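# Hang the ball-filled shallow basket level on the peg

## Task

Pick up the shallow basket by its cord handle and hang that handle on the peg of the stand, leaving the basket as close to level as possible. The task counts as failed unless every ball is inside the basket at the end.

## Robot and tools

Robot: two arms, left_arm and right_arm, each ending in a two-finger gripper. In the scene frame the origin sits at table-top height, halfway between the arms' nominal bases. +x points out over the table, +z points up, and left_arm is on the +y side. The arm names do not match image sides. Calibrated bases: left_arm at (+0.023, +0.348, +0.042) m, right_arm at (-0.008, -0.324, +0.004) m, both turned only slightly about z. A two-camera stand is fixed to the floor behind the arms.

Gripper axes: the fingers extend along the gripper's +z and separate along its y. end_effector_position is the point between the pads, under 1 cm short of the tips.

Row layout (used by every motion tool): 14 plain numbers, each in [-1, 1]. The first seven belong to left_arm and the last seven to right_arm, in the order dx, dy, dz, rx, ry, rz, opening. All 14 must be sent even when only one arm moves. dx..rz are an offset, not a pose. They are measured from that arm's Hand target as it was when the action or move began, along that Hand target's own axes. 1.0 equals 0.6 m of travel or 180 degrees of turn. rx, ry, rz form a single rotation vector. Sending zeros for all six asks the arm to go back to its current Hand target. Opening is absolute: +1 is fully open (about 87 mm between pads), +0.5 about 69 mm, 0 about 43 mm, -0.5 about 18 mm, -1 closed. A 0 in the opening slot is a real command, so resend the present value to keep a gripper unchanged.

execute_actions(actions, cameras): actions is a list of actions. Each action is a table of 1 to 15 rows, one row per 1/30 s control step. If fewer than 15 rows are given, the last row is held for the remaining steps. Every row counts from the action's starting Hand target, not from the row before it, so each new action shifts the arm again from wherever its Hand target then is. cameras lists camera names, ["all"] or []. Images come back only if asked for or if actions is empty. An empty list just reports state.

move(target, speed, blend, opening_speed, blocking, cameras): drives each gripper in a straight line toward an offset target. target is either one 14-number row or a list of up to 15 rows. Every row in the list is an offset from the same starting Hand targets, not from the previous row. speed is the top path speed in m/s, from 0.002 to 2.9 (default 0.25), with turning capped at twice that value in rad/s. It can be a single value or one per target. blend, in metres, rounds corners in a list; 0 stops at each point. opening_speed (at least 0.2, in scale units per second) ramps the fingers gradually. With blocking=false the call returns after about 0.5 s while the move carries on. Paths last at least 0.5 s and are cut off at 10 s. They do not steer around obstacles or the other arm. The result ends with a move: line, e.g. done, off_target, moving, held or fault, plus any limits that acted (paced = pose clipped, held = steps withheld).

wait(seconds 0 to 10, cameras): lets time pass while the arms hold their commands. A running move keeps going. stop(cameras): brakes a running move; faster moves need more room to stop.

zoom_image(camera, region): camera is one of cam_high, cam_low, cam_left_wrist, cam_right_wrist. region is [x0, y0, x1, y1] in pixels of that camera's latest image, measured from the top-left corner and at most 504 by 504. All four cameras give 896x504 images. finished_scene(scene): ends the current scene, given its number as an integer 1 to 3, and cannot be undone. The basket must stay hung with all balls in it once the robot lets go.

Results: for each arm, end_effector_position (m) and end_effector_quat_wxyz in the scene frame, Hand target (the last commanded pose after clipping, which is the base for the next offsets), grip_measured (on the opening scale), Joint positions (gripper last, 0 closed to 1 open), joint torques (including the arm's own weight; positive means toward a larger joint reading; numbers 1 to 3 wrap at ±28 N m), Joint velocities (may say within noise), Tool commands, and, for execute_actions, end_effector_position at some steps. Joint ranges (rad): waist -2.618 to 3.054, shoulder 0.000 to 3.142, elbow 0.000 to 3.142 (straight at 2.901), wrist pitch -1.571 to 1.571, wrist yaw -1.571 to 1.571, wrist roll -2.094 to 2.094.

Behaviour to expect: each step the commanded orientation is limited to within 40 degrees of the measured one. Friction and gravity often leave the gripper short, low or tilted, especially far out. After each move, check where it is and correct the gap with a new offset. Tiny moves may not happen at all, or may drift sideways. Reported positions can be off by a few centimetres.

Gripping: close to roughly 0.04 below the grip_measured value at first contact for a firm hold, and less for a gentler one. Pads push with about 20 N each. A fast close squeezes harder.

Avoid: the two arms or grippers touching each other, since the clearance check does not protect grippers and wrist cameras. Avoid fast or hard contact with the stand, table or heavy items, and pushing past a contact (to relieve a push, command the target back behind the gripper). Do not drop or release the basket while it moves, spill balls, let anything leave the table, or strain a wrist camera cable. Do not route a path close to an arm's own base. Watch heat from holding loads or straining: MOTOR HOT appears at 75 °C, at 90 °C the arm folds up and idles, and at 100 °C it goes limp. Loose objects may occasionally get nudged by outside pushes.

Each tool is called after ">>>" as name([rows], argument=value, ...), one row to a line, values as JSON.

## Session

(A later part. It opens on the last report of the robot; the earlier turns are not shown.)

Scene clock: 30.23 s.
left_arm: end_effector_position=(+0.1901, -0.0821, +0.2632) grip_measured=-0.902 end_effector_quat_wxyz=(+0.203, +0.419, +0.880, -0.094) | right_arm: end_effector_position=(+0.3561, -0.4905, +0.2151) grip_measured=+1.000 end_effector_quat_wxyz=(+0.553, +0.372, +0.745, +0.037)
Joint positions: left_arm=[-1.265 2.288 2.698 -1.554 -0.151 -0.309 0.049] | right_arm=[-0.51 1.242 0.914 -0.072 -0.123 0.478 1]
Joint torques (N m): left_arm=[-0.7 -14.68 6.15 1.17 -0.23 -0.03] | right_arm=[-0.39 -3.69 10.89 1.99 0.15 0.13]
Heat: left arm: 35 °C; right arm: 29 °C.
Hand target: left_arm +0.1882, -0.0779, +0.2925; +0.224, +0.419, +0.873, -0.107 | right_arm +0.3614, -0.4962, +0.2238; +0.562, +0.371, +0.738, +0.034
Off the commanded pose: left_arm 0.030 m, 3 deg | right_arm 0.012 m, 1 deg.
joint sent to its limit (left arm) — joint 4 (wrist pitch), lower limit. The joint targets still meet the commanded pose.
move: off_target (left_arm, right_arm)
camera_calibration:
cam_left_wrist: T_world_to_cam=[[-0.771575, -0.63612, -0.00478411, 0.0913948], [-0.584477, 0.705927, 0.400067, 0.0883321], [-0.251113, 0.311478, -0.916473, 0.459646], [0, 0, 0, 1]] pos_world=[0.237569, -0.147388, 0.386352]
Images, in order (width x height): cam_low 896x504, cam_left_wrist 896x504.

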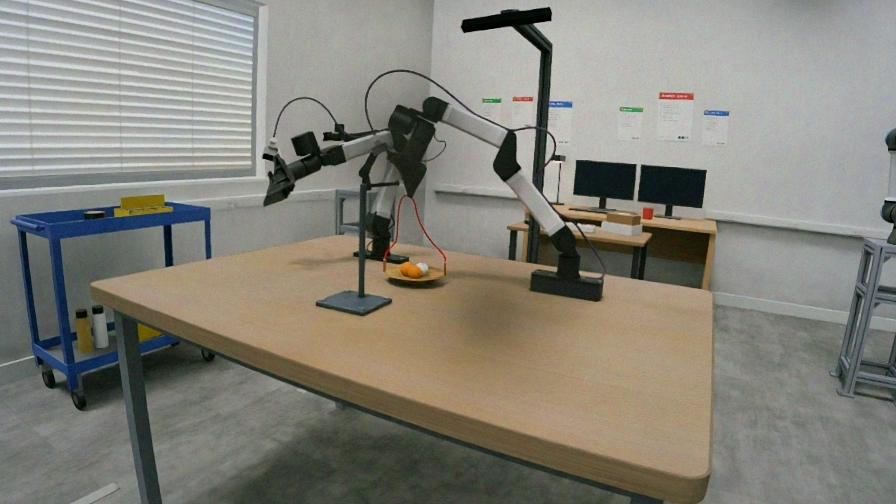

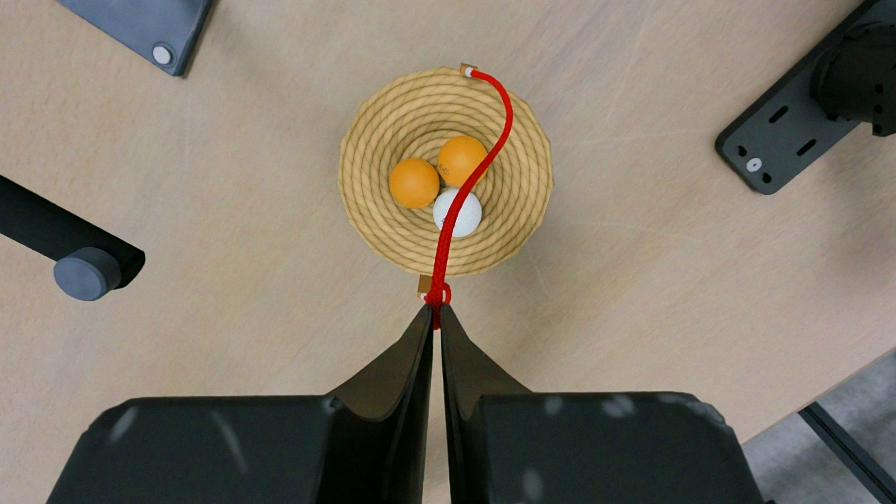

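>>> move(target=[-0.036,0,-0.066,0,0,0,-1,0,0,0,0,0,0,1], speed=0.04, cameras=["cam_left_wrist","cam_low"])

>>> zoom_image(camera="cam_low", region=[330, 140, 490, 300])

Scene clock: 32.20 s.
left_arm: end_effector_position=(+0.1907, -0.0822, +0.3041) grip_measured=-0.902 end_effector_quat_wxyz=(+0.245, +0.414, +0.866, -0.134) | right_arm: end_effector_position=(+0.3561, -0.4905, +0.2151) grip_measured=+1.000 end_effector_quat_wxyz=(+0.553, +0.372, +0.745, +0.037)
Joint positions: left_arm=[-1.265 2.257 2.803 -1.568 -0.151 -0.296 0.049] | right_arm=[-0.51 1.242 0.914 -0.072 -0.123 0.478 1]
Joint torques (N m): left_arm=[-0.77 -14.54 5.98 1.52 -0.23 -0.02] | right_arm=[-0.4 -3.67 10.92 1.99 0.16 0.13]
Heat: left arm: 36 °C; right arm: 29 °C.
Hand target: left_arm +0.1881, -0.0778, +0.3377; +0.224, +0.419, +0.873, -0.107 | right_arm +0.3614, -0.4962, +0.2238; +0.562, +0.371, +0.738, +0.034
Off the commanded pose: left_arm 0.034 m, 4 deg | right_arm 0.012 m, 1 deg.
joint read past its limit (left arm) — joint 4 (wrist pitch), lower limit.
joint sent to its limit (left arm) — joint 4 (wrist pitch), lower limit. The joint targets are off in orientation, not in position.
move: off_target (left_arm, right_arm)
camera_calibration:
cam_left_wrist: T_world_to_cam=[[-0.779184, -0.626097, 0.029583, 0.0838988], [-0.592334, 0.750956, 0.291899, 0.11047], [-0.204973, 0.20992, -0.955991, 0.492255], [0, 0, 0, 1]] pos_world=[0.231707, -0.133764, 0.435863]
Images, in order (width x height): cam_low 896x504, cam_left_wrist 896x504.

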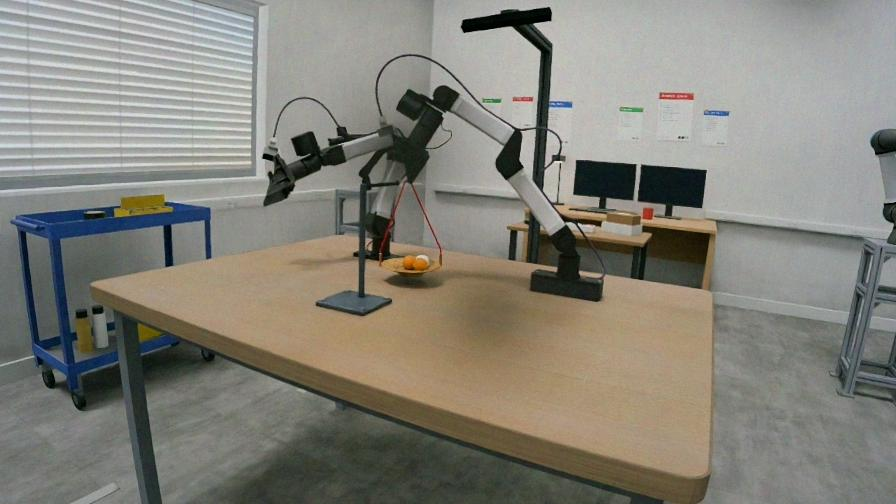

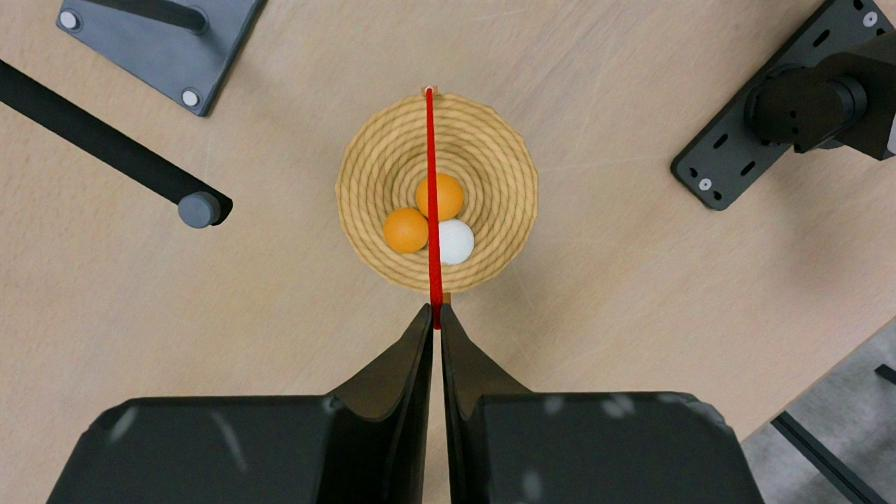

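Scaled by 3.150 from the camera's 896x504 image, which has a finer 1280x720 frame.

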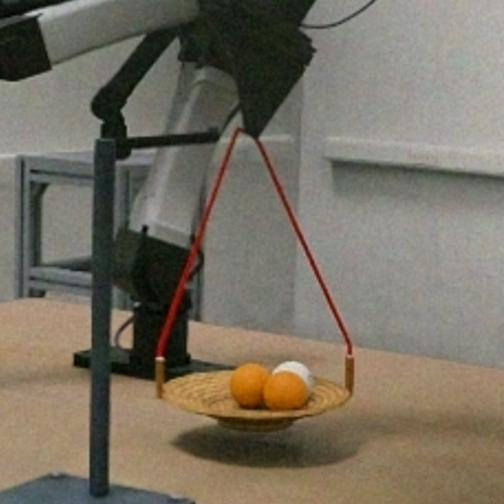

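>>> move(target=[-0.036,0,-0.066,0,-0.09,0,-1,0,0,0,0,0,0,1], speed=0.05, cameras=["cam_left_wrist","cam_low"])

>>> zoom_image(camera="cam_low", region=[330, 140, 490, 300])

Scene clock: 34.87 s.
left_arm: end_effector_position=(+0.1886, -0.0791, +0.3459) grip_measured=-0.902 end_effector_quat_wxyz=(+0.317, +0.408, +0.844, -0.144) | right_arm: end_effector_position=(+0.3561, -0.4905, +0.2151) grip_measured=+1.000 end_effector_quat_wxyz=(+0.553, +0.372, +0.745, +0.037)
Joint positions: left_arm=[-1.307 2.198 2.842 -1.543 -0.254 -0.282 0.049] | right_arm=[-0.51 1.242 0.914 -0.072 -0.123 0.478 1]
Joint torques (N m): left_arm=[-0.75 -13.74 5.81 1.96 -0.26 -0.01] | right_arm=[-0.39 -3.64 10.91 1.99 0.15 0.13]
Heat: left arm: 37 °C; right arm: 29 °C.
Hand target: left_arm +0.1879, -0.0778, +0.3828; +0.345, +0.400, +0.833, -0.165 | right_arm +0.3614, -0.4962, +0.2238; +0.562, +0.371, +0.738, +0.034
Off the commanded pose: left_arm 0.037 m, 4 deg | right_arm 0.012 m, 1 deg.
elbow stopped short (left arm): the move would have taken joint 3 (elbow) straighter than the controller allows.
move: off_target (left_arm, right_arm)
camera_calibration:
cam_left_wrist: T_world_to_cam=[[-0.776481, -0.62999, -0.0137829, 0.0970964], [-0.624493, 0.766415, 0.150389, 0.150982], [-0.0841803, 0.125381, -0.988531, 0.512972], [0, 0, 0, 1]] pos_world=[0.212863, -0.118862, 0.485721]
Images, in order (width x height): cam_low 896x504, cam_left_wrist 896x504.

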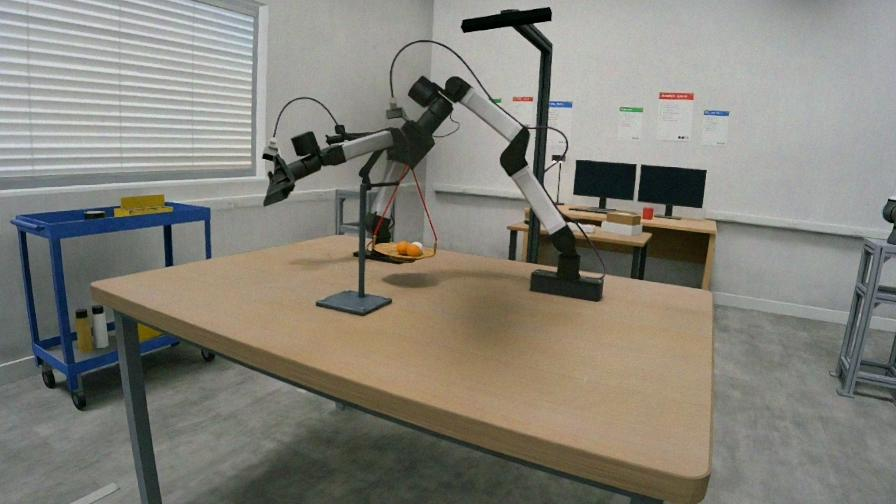

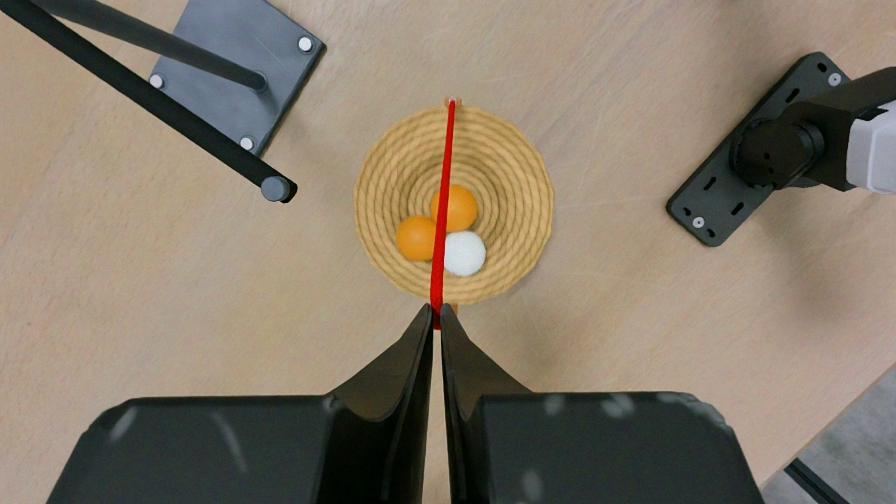

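Scaled by 3.150 from the camera's 896x504 image, which has a finer 1280x720 frame.

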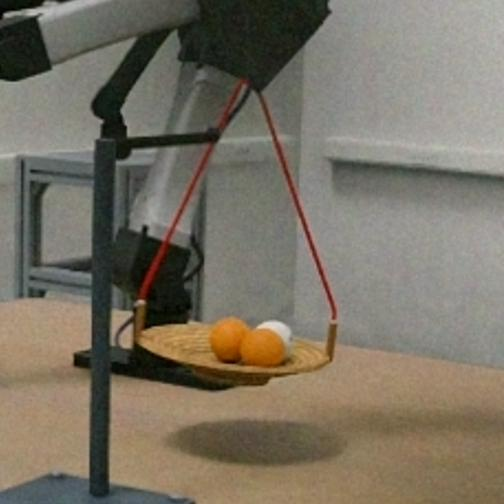

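>>> move(target=[-0.036,0.074,0.036,0.0256,-0.055,0.021,-1,0,0,0,0,0,0,1], speed=0.05, cameras=["cam_left_wrist","cam_low","cam_high"])

>>> zoom_image(camera="cam_low", region=[330, 140, 490, 300])

Scene clock: 38.53 s.
left_arm: end_effector_position=(+0.2406, -0.0768, +0.3508) grip_measured=-0.902 end_effector_quat_wxyz=(+0.368, +0.434, +0.798, -0.196) | right_arm: end_effector_position=(+0.3561, -0.4905, +0.2151) grip_measured=+1.000 end_effector_quat_wxyz=(+0.553, +0.372, +0.745, +0.037)
Joint positions: left_arm=[-1.165 1.909 2.263 -1.069 -0.108 -0.083 0.049] | right_arm=[-0.51 1.242 0.914 -0.072 -0.123 0.478 1]
Joint torques (N m): left_arm=[0.36 -12.86 4.96 2.23 0.02 0.01] | right_arm=[-0.39 -3.67 10.91 1.99 0.16 0.13]
Heat: left arm: 39 °C; right arm: 30 °C.
Hand target: left_arm +0.2417, -0.0739, +0.3827; +0.404, +0.425, +0.779, -0.221 | right_arm +0.3614, -0.4962, +0.2238; +0.562, +0.371, +0.738, +0.034
Off the commanded pose: left_arm 0.032 m, 6 deg | right_arm 0.012 m, 1 deg.
move: off_target (left_arm, right_arm)
camera_calibration:
cam_left_wrist: T_world_to_cam=[[-0.834668, -0.550729, -0.00521104, 0.15596], [-0.550743, 0.834673, 0.00175324, 0.220585], [0.00338395, 0.00433332, -0.999985, 0.495472], [0, 0, 0, 1]] pos_world=[0.249984, -0.100372, 0.495891]
Images, in order (width x height): cam_high 896x504, cam_low 896x504, cam_left_wrist 896x504.

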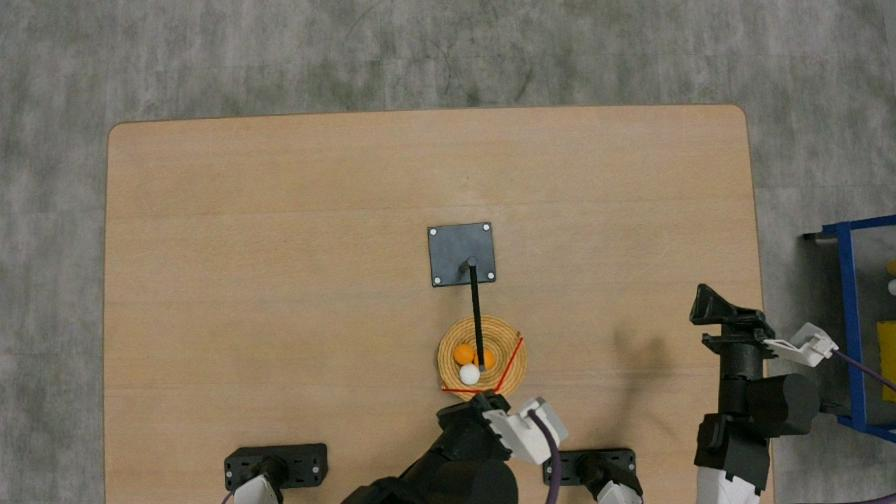

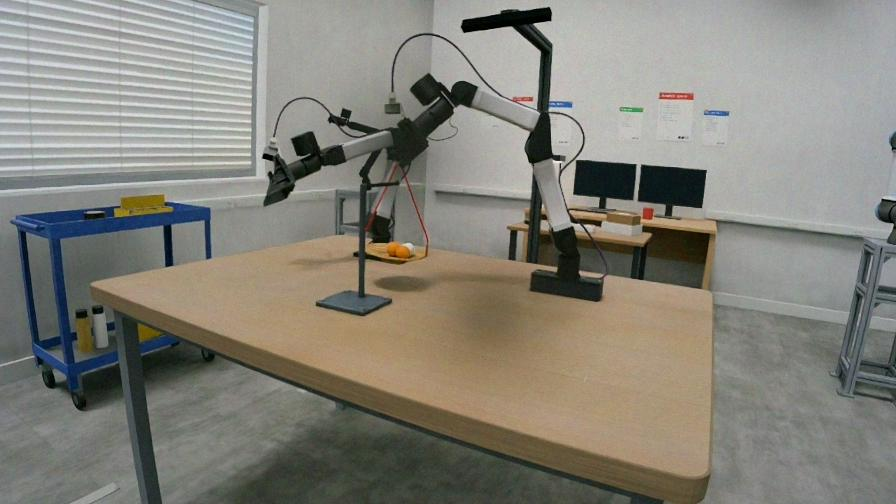

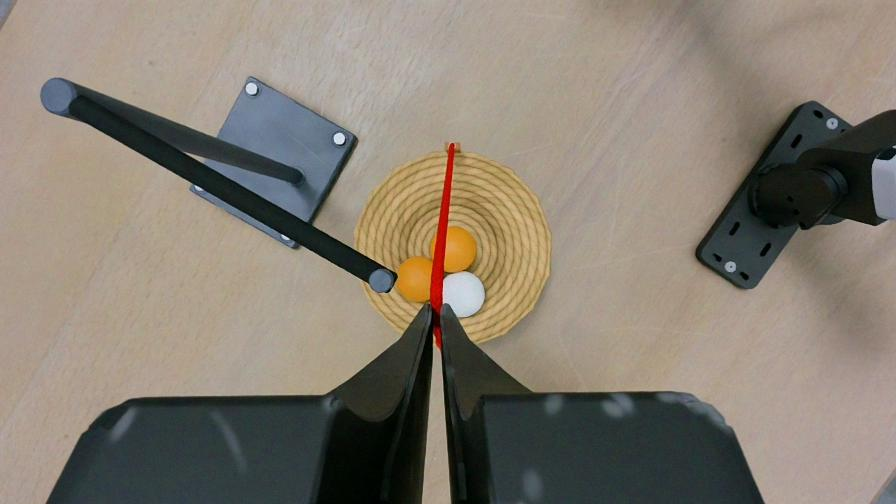

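Scaled by 3.150 from the camera's 896x504 image, which has a finer 1280x720 frame.

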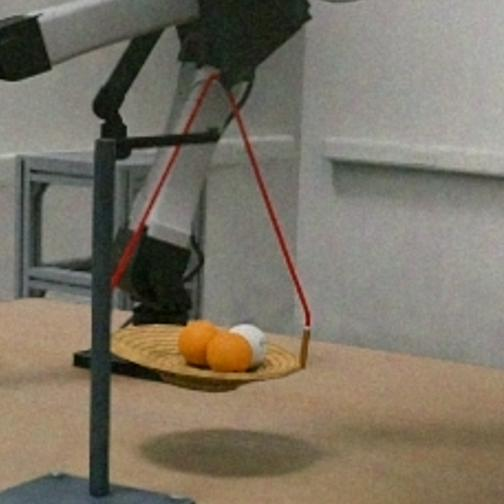

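>>> move(target=[-0.025,0.086,0.0355,0,0,0,-1,0,0,0,0,0,0,1], speed=0.04, cameras=["cam_left_wrist","cam_low","cam_high"])

>>> zoom_image(camera="cam_low", region=[330, 140, 490, 300])

>>> zoom_image(camera="cam_high", region=[400, 240, 580, 420])

Scene clock: 41.13 s.
left_arm: end_effector_position=(+0.2944, -0.0634, +0.3726) grip_measured=-0.902 end_effector_quat_wxyz=(+0.389, +0.425, +0.789, -0.212) | right_arm: end_effector_position=(+0.3561, -0.4905, +0.2151) grip_measured=+1.000 end_effector_quat_wxyz=(+0.553, +0.372, +0.745, +0.037)
Joint positions: left_arm=[-1.02 1.979 2.425 -1.098 0.007 0 0.049] | right_arm=[-0.51 1.242 0.914 -0.072 -0.123 0.478 1]
Joint torques (N m): left_arm=[0.23 -8.24 6.98 2.09 0.06 0] | right_arm=[-0.39 -3.66 10.92 1.99 0.15 0.13]
Heat: left arm: 38 °C; right arm: 30 °C.
Hand target: left_arm +0.2991, -0.0679, +0.3829; +0.404, +0.425, +0.779, -0.221 | right_arm +0.3614, -0.4962, +0.2238; +0.562, +0.371, +0.738, +0.034
Off the commanded pose: left_arm 0.012 m, 2 deg | right_arm 0.012 m, 1 deg.
move: off_target (left_arm, right_arm)
camera_calibration:
cam_left_wrist: T_world_to_cam=[[-0.833018, -0.553201, 0.00705131, 0.2032], [-0.552663, 0.831488, -0.056486, 0.261001], [0.025385, -0.0509509, -0.998378, 0.506528], [0, 0, 0, 1]] pos_world=[0.300657, -0.0788007, 0.519017]
Images, in order (width x height): cam_high 896x504, cam_low 896x504, cam_left_wrist 896x504.

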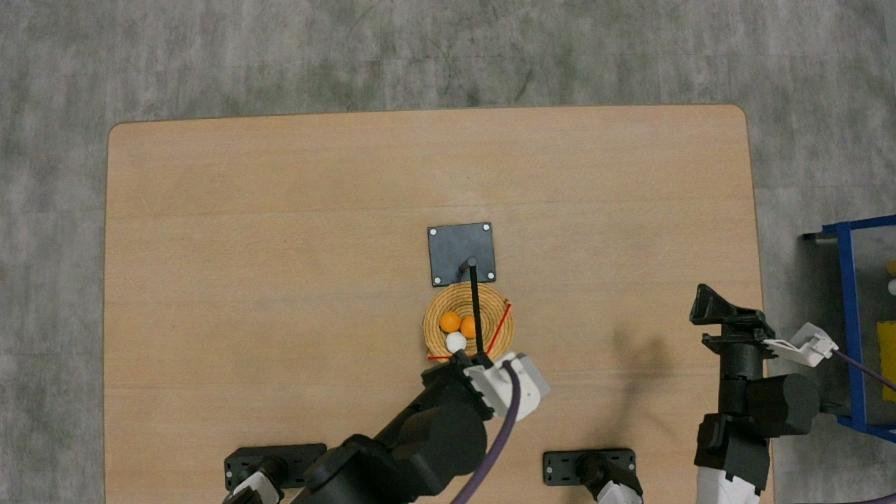

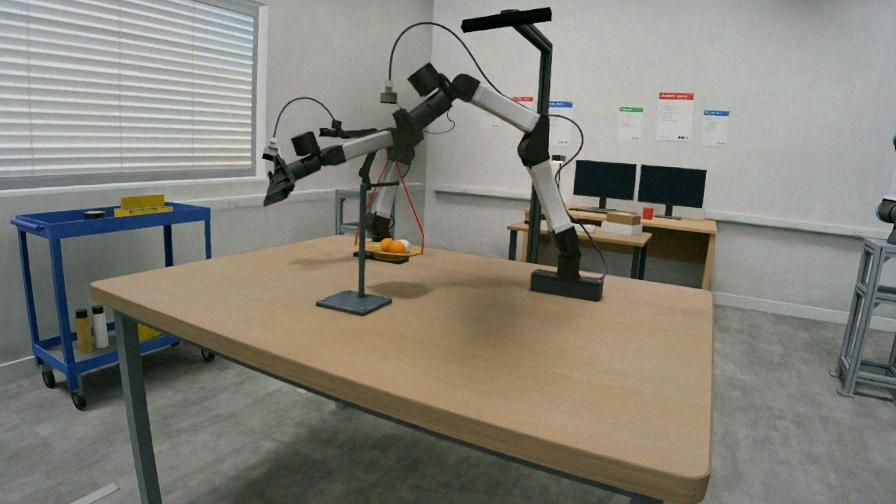

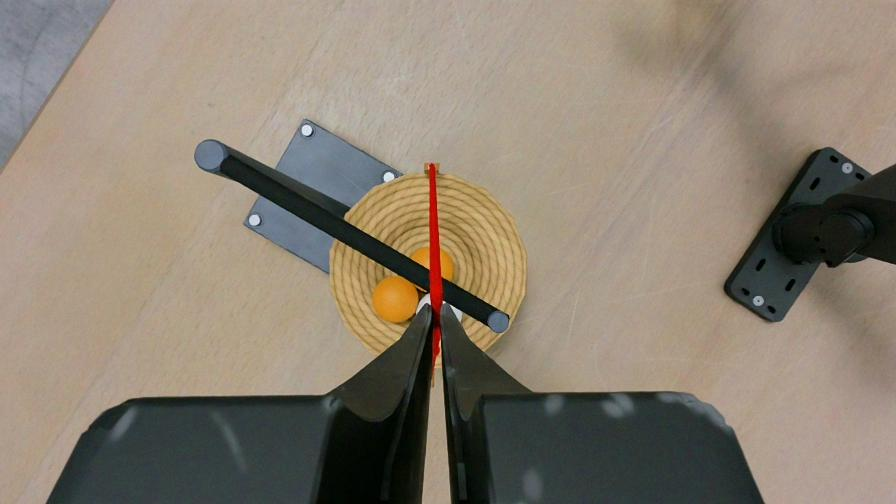

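Scaled by 3.150 from the camera's 896x504 image, which has a finer 1280x720 frame.

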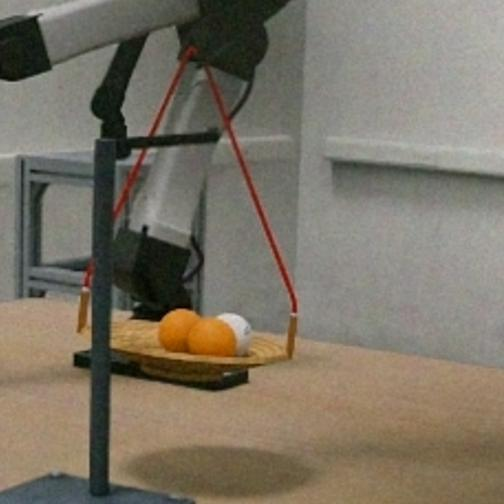

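Scaled by 2.800 from the camera's 896x504 image, which has a finer 1280x720 frame.

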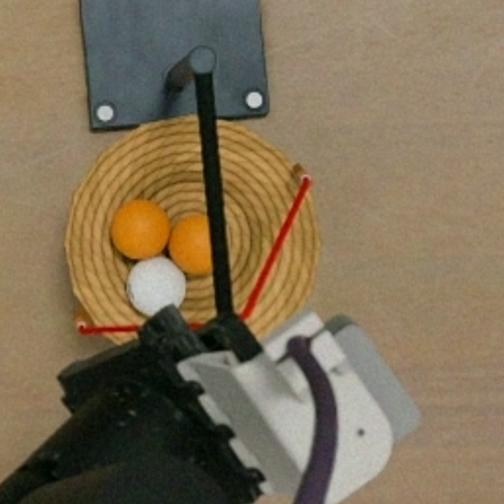

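>>> zoom_image(camera="cam_low", region=[355, 150, 415, 200])

>>> zoom_image(camera="cam_high", region=[450, 330, 510, 380])

>>> zoom_image(camera="cam_left_wrist", region=[390, 250, 490, 390])

Scaled by 8.400 from the camera's 896x504 image, which has a finer 1280x720 frame.

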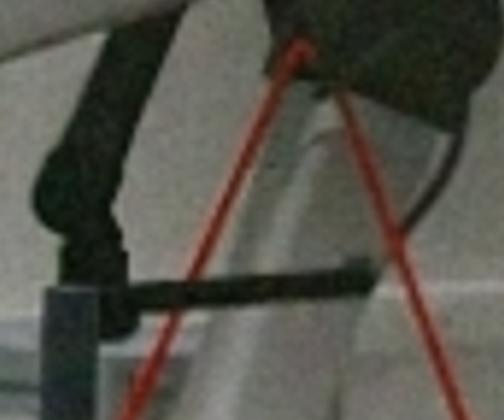

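Scaled by 8.400 from the camera's 896x504 image, which has a finer 1280x720 frame.

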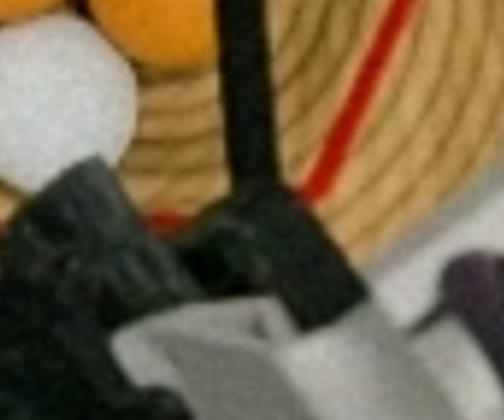

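Scaled by 3.600 from the camera's 896x504 image, which has a finer 1280x720 frame.

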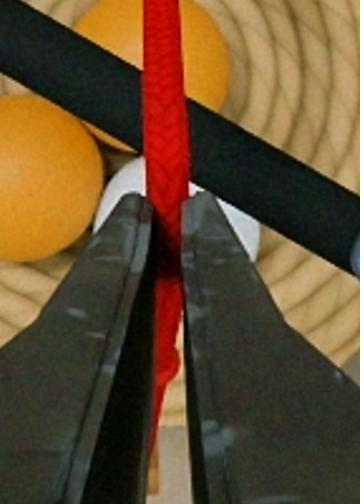

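>>> move(target=[0.065,0,0.046,0,0,0,-1,0,0,0,0,0,0,1], speed=0.03, cameras=["cam_left_wrist","cam_low"])

>>> zoom_image(camera="cam_low", region=[340, 150, 440, 290])

>>> zoom_image(camera="cam_left_wrist", region=[390, 250, 490, 390])

Scene clock: 44.27 s.
left_arm: end_effector_position=(+0.2961, -0.0667, +0.3157) grip_measured=-0.902 end_effector_quat_wxyz=(+0.377, +0.429, +0.795, -0.207) | right_arm: end_effector_position=(+0.3561, -0.4905, +0.2151) grip_measured=+1.000 end_effector_quat_wxyz=(+0.553, +0.372, +0.745, +0.037)
Joint positions: left_arm=[-1.02 1.866 2.023 -0.84 0.009 0 0.049] | right_arm=[-0.51 1.242 0.914 -0.072 -0.123 0.478 1]
Joint torques (N m): left_arm=[0.39 -11.23 4.88 2.31 0.07 -0.01] | right_arm=[-0.4 -3.67 10.89 1.99 0.16 0.13]
Heat: left arm: 39 °C; right arm: 30 °C.
Hand target: left_arm +0.2992, -0.0680, +0.3350; +0.404, +0.425, +0.779, -0.221 | right_arm +0.3614, -0.4962, +0.2238; +0.562, +0.371, +0.738, +0.034
Off the commanded pose: left_arm 0.020 m, 4 deg | right_arm 0.012 m, 1 deg.
move: off_target (left_arm, right_arm)
camera_calibration:
cam_left_wrist: T_world_to_cam=[[-0.83398, -0.551735, 0.00810958, 0.203302], [-0.55174, 0.833599, -0.0263619, 0.251901], [0.00778467, -0.0264597, -0.99962, 0.456691], [0, 0, 0, 1]] pos_world=[0.304979, -0.085732, 0.461509]
Images, in order (width x height): cam_low 896x504, cam_left_wrist 896x504.

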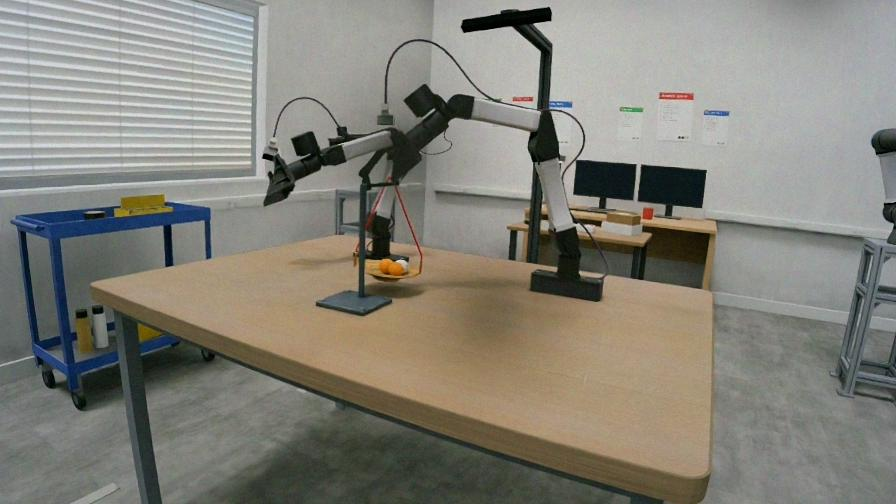

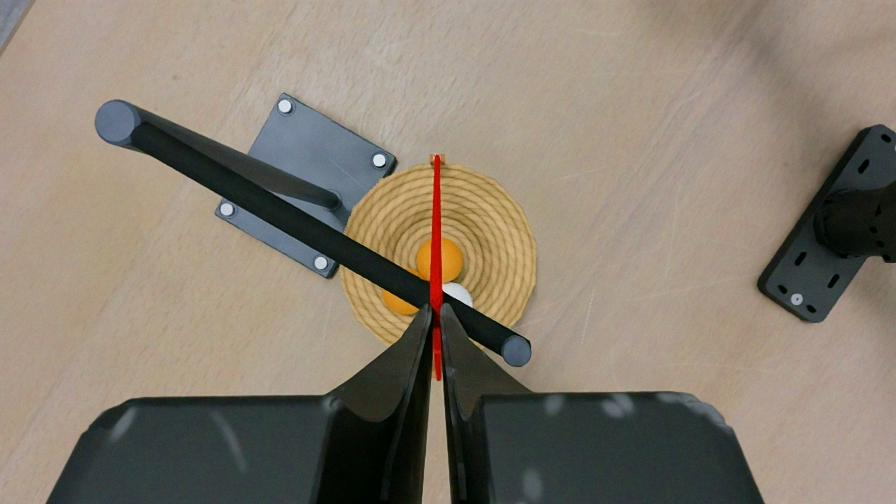

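Scaled by 3.600 from the camera's 896x504 image, which has a finer 1280x720 frame.

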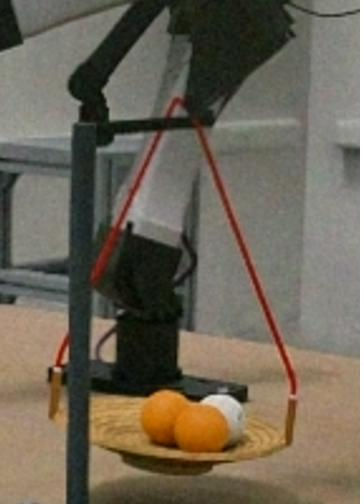

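Scaled by 3.600 from the camera's 896x504 image, which has a finer 1280x720 frame.

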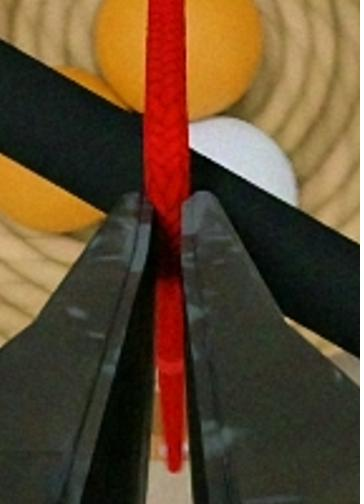

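>>> move(target=[0,0,0,0,0.085,0,-1,0,0,0,0,0,0,1], speed=0.05, cameras=["cam_left_wrist","cam_low"])

>>> zoom_image(camera="cam_low", region=[340, 150, 440, 290])

>>> zoom_image(camera="cam_left_wrist", region=[390, 250, 490, 390])

Scene clock: 47.97 s.
left_arm: end_effector_position=(+0.2945, -0.0643, +0.3288) grip_measured=-0.902 end_effector_quat_wxyz=(+0.310, +0.444, +0.823, -0.171) | right_arm: end_effector_position=(+0.3561, -0.4905, +0.2151) grip_measured=+1.000 end_effector_quat_wxyz=(+0.553, +0.372, +0.745, +0.037)
Joint positions: left_arm=[-1.02 2.26 2.841 -1.427 0.009 0.002 0.049] | right_arm=[-0.51 1.242 0.914 -0.072 -0.123 0.478 1]
Joint torques (N m): left_arm=[0.09 -9.48 6.23 1.78 0.07 0] | right_arm=[-0.4 -3.66 10.89 1.99 0.16 0.13]
Heat: left arm: 39 °C; right arm: 30 °C.
Hand target: left_arm +0.2992, -0.0681, +0.3350; +0.297, +0.451, +0.826, -0.162 | right_arm +0.3614, -0.4962, +0.2238; +0.562, +0.371, +0.738, +0.034
Off the commanded pose: left_arm 0.009 m, 2 deg | right_arm 0.012 m, 1 deg.
elbow stopped short (left arm): the move would have taken joint 3 (elbow) straighter than the controller allows.
move: off_target (right_arm)
camera_calibration:
cam_left_wrist: T_world_to_cam=[[-0.833877, -0.551901, 0.00734788, 0.203397], [-0.54579, 0.826481, 0.137993, 0.193095], [-0.0822311, 0.111058, -0.990406, 0.502201], [0, 0, 0, 1]] pos_world=[0.316294, -0.103108, 0.469242]
Images, in order (width x height): cam_low 896x504, cam_left_wrist 896x504.

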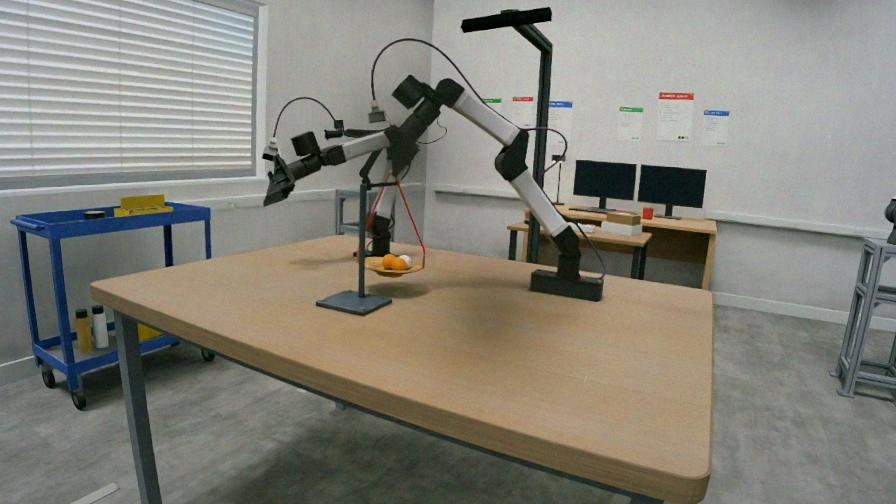

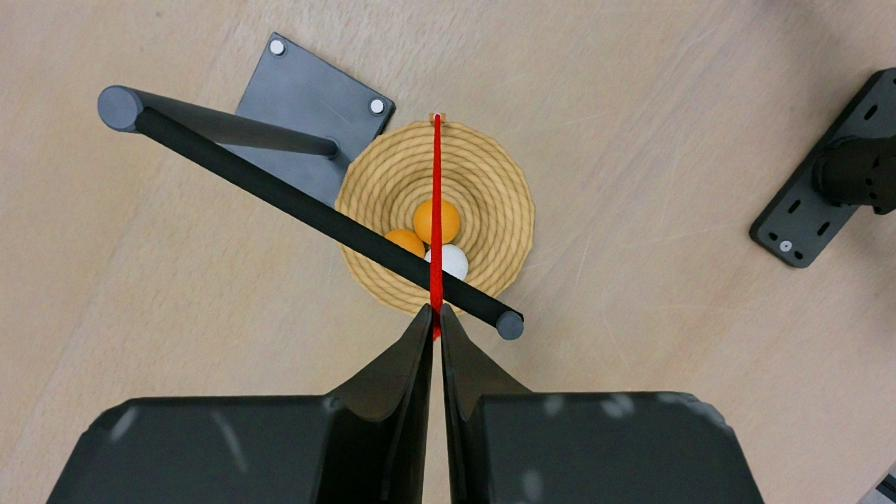

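Scaled by 3.600 from the camera's 896x504 image, which has a finer 1280x720 frame.

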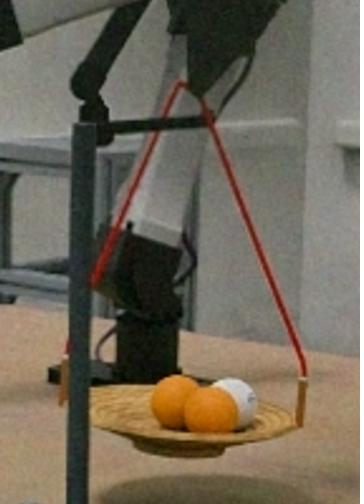

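Scaled by 3.600 from the camera's 896x504 image, which has a finer 1280x720 frame.

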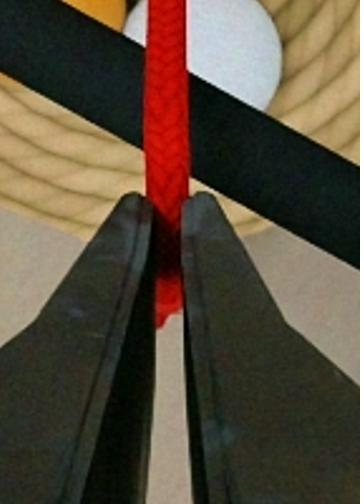

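>>> move(target=[0.004,-0.0054,0.018,0,0,0,-1,0,0,0,0,0,0,1], speed=0.03, cameras=["cam_left_wrist","cam_low"])

>>> zoom_image(camera="cam_low", region=[340, 150, 440, 290])

>>> zoom_image(camera="cam_left_wrist", region=[390, 250, 490, 390])

Scene clock: 49.60 s.
left_arm: end_effector_position=(+0.2965, -0.0673, +0.3187) grip_measured=-0.902 end_effector_quat_wxyz=(+0.301, +0.446, +0.826, -0.166) | right_arm: end_effector_position=(+0.3561, -0.4905, +0.2151) grip_measured=+1.000 end_effector_quat_wxyz=(+0.553, +0.372, +0.745, +0.037)
Joint positions: left_arm=[-1.02 2.281 2.841 -1.427 0.009 0.002 0.049] | right_arm=[-0.51 1.242 0.914 -0.072 -0.123 0.478 1]
Joint torques (N m): left_arm=[-0.58 -9.74 6.2 1.81 -0.03 -0.09] | right_arm=[-0.38 -3.67 10.91 1.99 0.16 0.13]
Heat: left arm: 39 °C; right arm: 31 °C.
Hand target: left_arm +0.2992, -0.0740, +0.3253; +0.297, +0.451, +0.826, -0.162 | right_arm +0.3614, -0.4962, +0.2238; +0.562, +0.371, +0.738, +0.034
Off the commanded pose: left_arm 0.010 m, 1 deg | right_arm 0.012 m, 1 deg.
elbow stopped short (left arm): the move would have taken joint 3 (elbow) straighter than the controller allows.
move: off_target (right_arm)
camera_calibration:
cam_left_wrist: T_world_to_cam=[[-0.833801, -0.552017, 0.00730875, 0.203481], [-0.544031, 0.823844, 0.159092, 0.190567], [-0.093843, 0.128675, -0.987237, 0.49627], [0, 0, 0, 1]] pos_world=[0.319908, -0.10853, 0.458131]
Images, in order (width x height): cam_low 896x504, cam_left_wrist 896x504.

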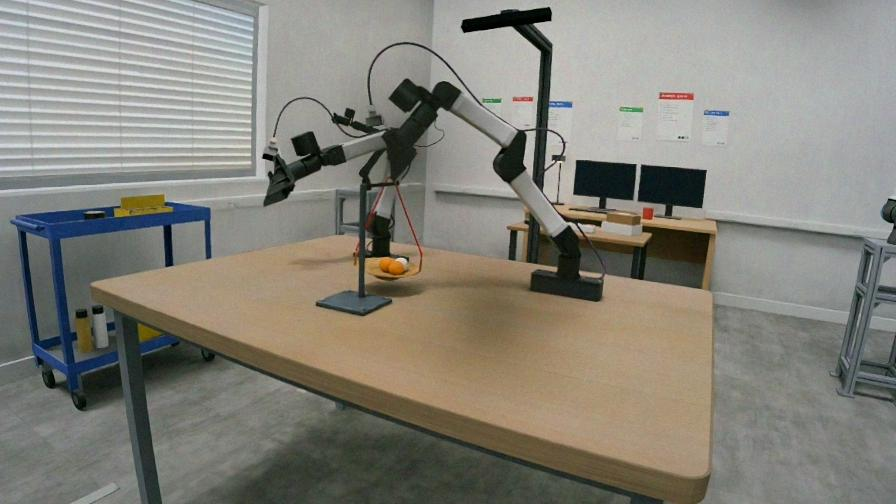

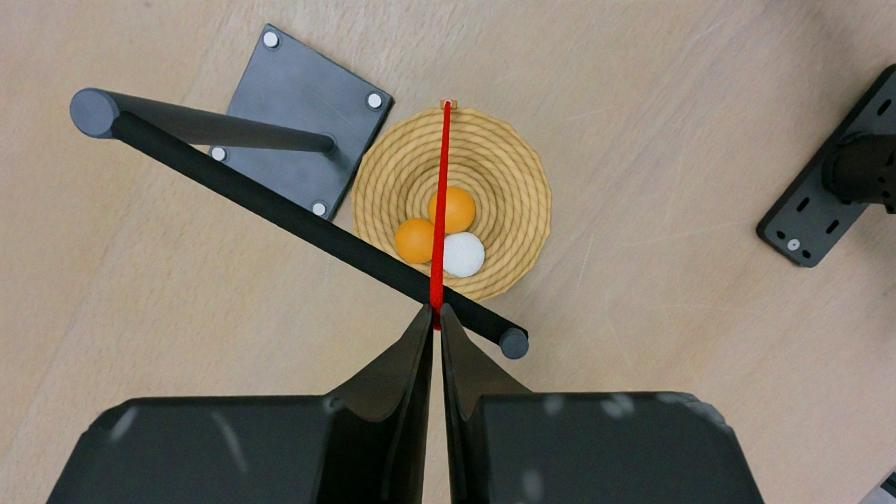

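Scaled by 3.600 from the camera's 896x504 image, which has a finer 1280x720 frame.

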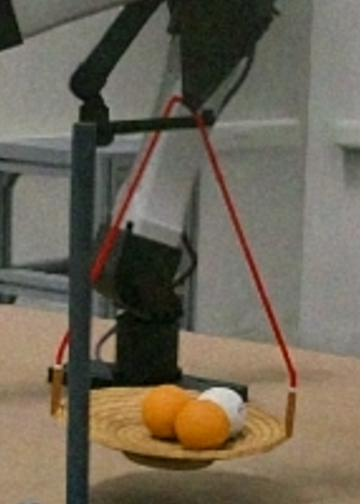

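Scaled by 3.600 from the camera's 896x504 image, which has a finer 1280x720 frame.

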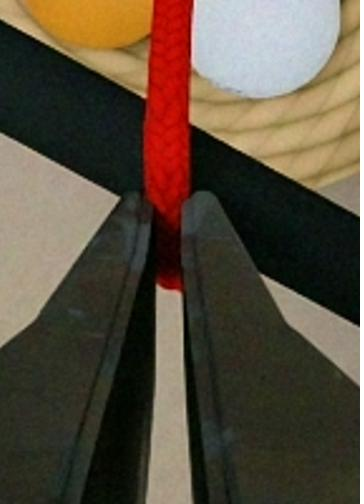

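>>> move(target=[0.004,-0.0017,0.0185,0,0,0,-1,0,0,0,0,0,0,1], speed=0.03, cameras=["cam_left_wrist","cam_low"])

>>> zoom_image(camera="cam_low", region=[340, 150, 440, 290])

>>> zoom_image(camera="cam_left_wrist", region=[390, 250, 490, 390])

Scene clock: 50.87 s.
left_arm: end_effector_position=(+0.2975, -0.0687, +0.3153) grip_measured=-0.902 end_effector_quat_wxyz=(+0.299, +0.446, +0.827, -0.165) | right_arm: end_effector_position=(+0.3561, -0.4905, +0.2151) grip_measured=+1.000 end_effector_quat_wxyz=(+0.553, +0.372, +0.745, +0.037)
Joint positions: left_arm=[-1.02 2.291 2.845 -1.427 0.009 0.002 0.049] | right_arm=[-0.51 1.242 0.914 -0.072 -0.123 0.478 1]
Joint torques (N m): left_arm=[-0.65 -8.81 5.91 1.87 -0.04 -0.09] | right_arm=[-0.39 -3.67 10.91 1.99 0.16 0.13]
Heat: left arm: 39 °C; right arm: 31 °C.
Hand target: left_arm +0.3012, -0.0790, +0.3150; +0.297, +0.451, +0.826, -0.162 | right_arm +0.3614, -0.4962, +0.2238; +0.562, +0.371, +0.738, +0.034
Off the commanded pose: left_arm 0.011 m, 1 deg | right_arm 0.012 m, 1 deg.
elbow stopped short (left arm): the move would have taken joint 3 (elbow) straighter than the controller allows.
move: off_target (left_arm, right_arm)
camera_calibration:
cam_left_wrist: T_world_to_cam=[[-0.833796, -0.552024, 0.00730212, 0.203516], [-0.543531, 0.823142, 0.164352, 0.191009], [-0.0967367, 0.133067, -0.986375, 0.49414], [0, 0, 0, 1]] pos_world=[0.321312, -0.110635, 0.454529]
Images, in order (width x height): cam_low 896x504, cam_left_wrist 896x504.

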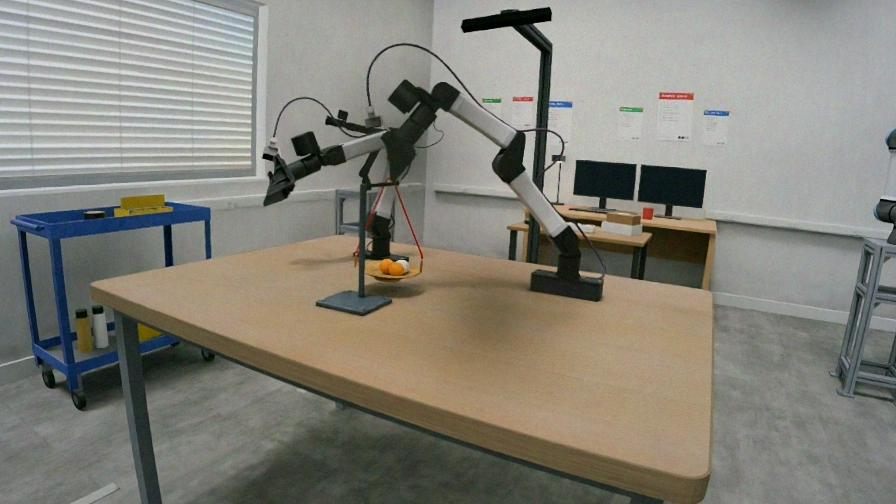

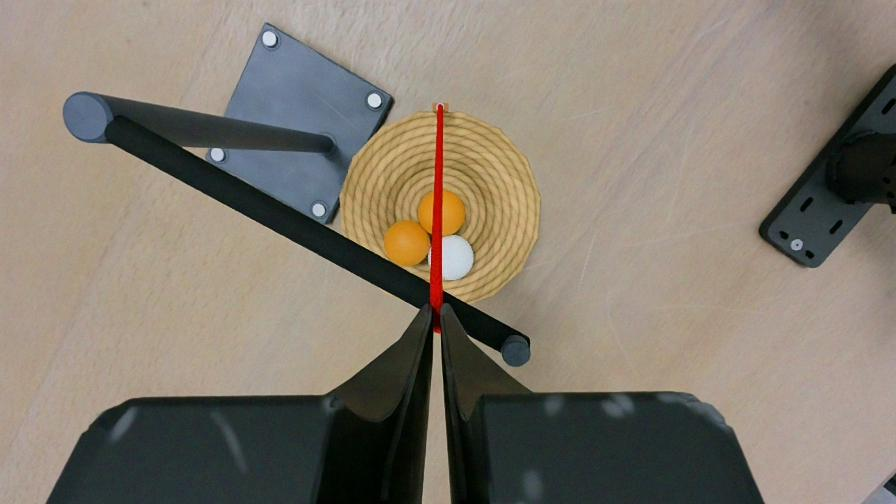

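Scaled by 3.600 from the camera's 896x504 image, which has a finer 1280x720 frame.

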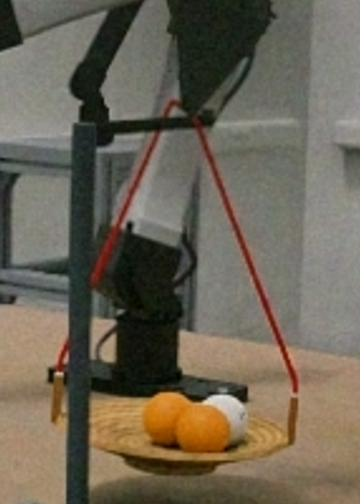

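Scaled by 3.600 from the camera's 896x504 image, which has a finer 1280x720 frame.

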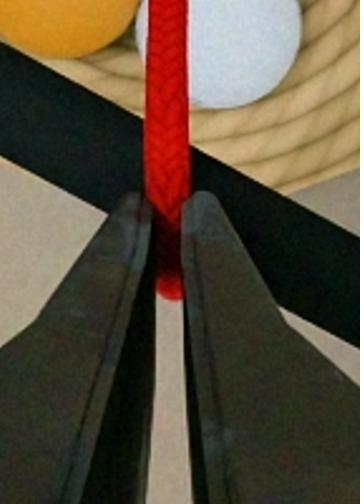

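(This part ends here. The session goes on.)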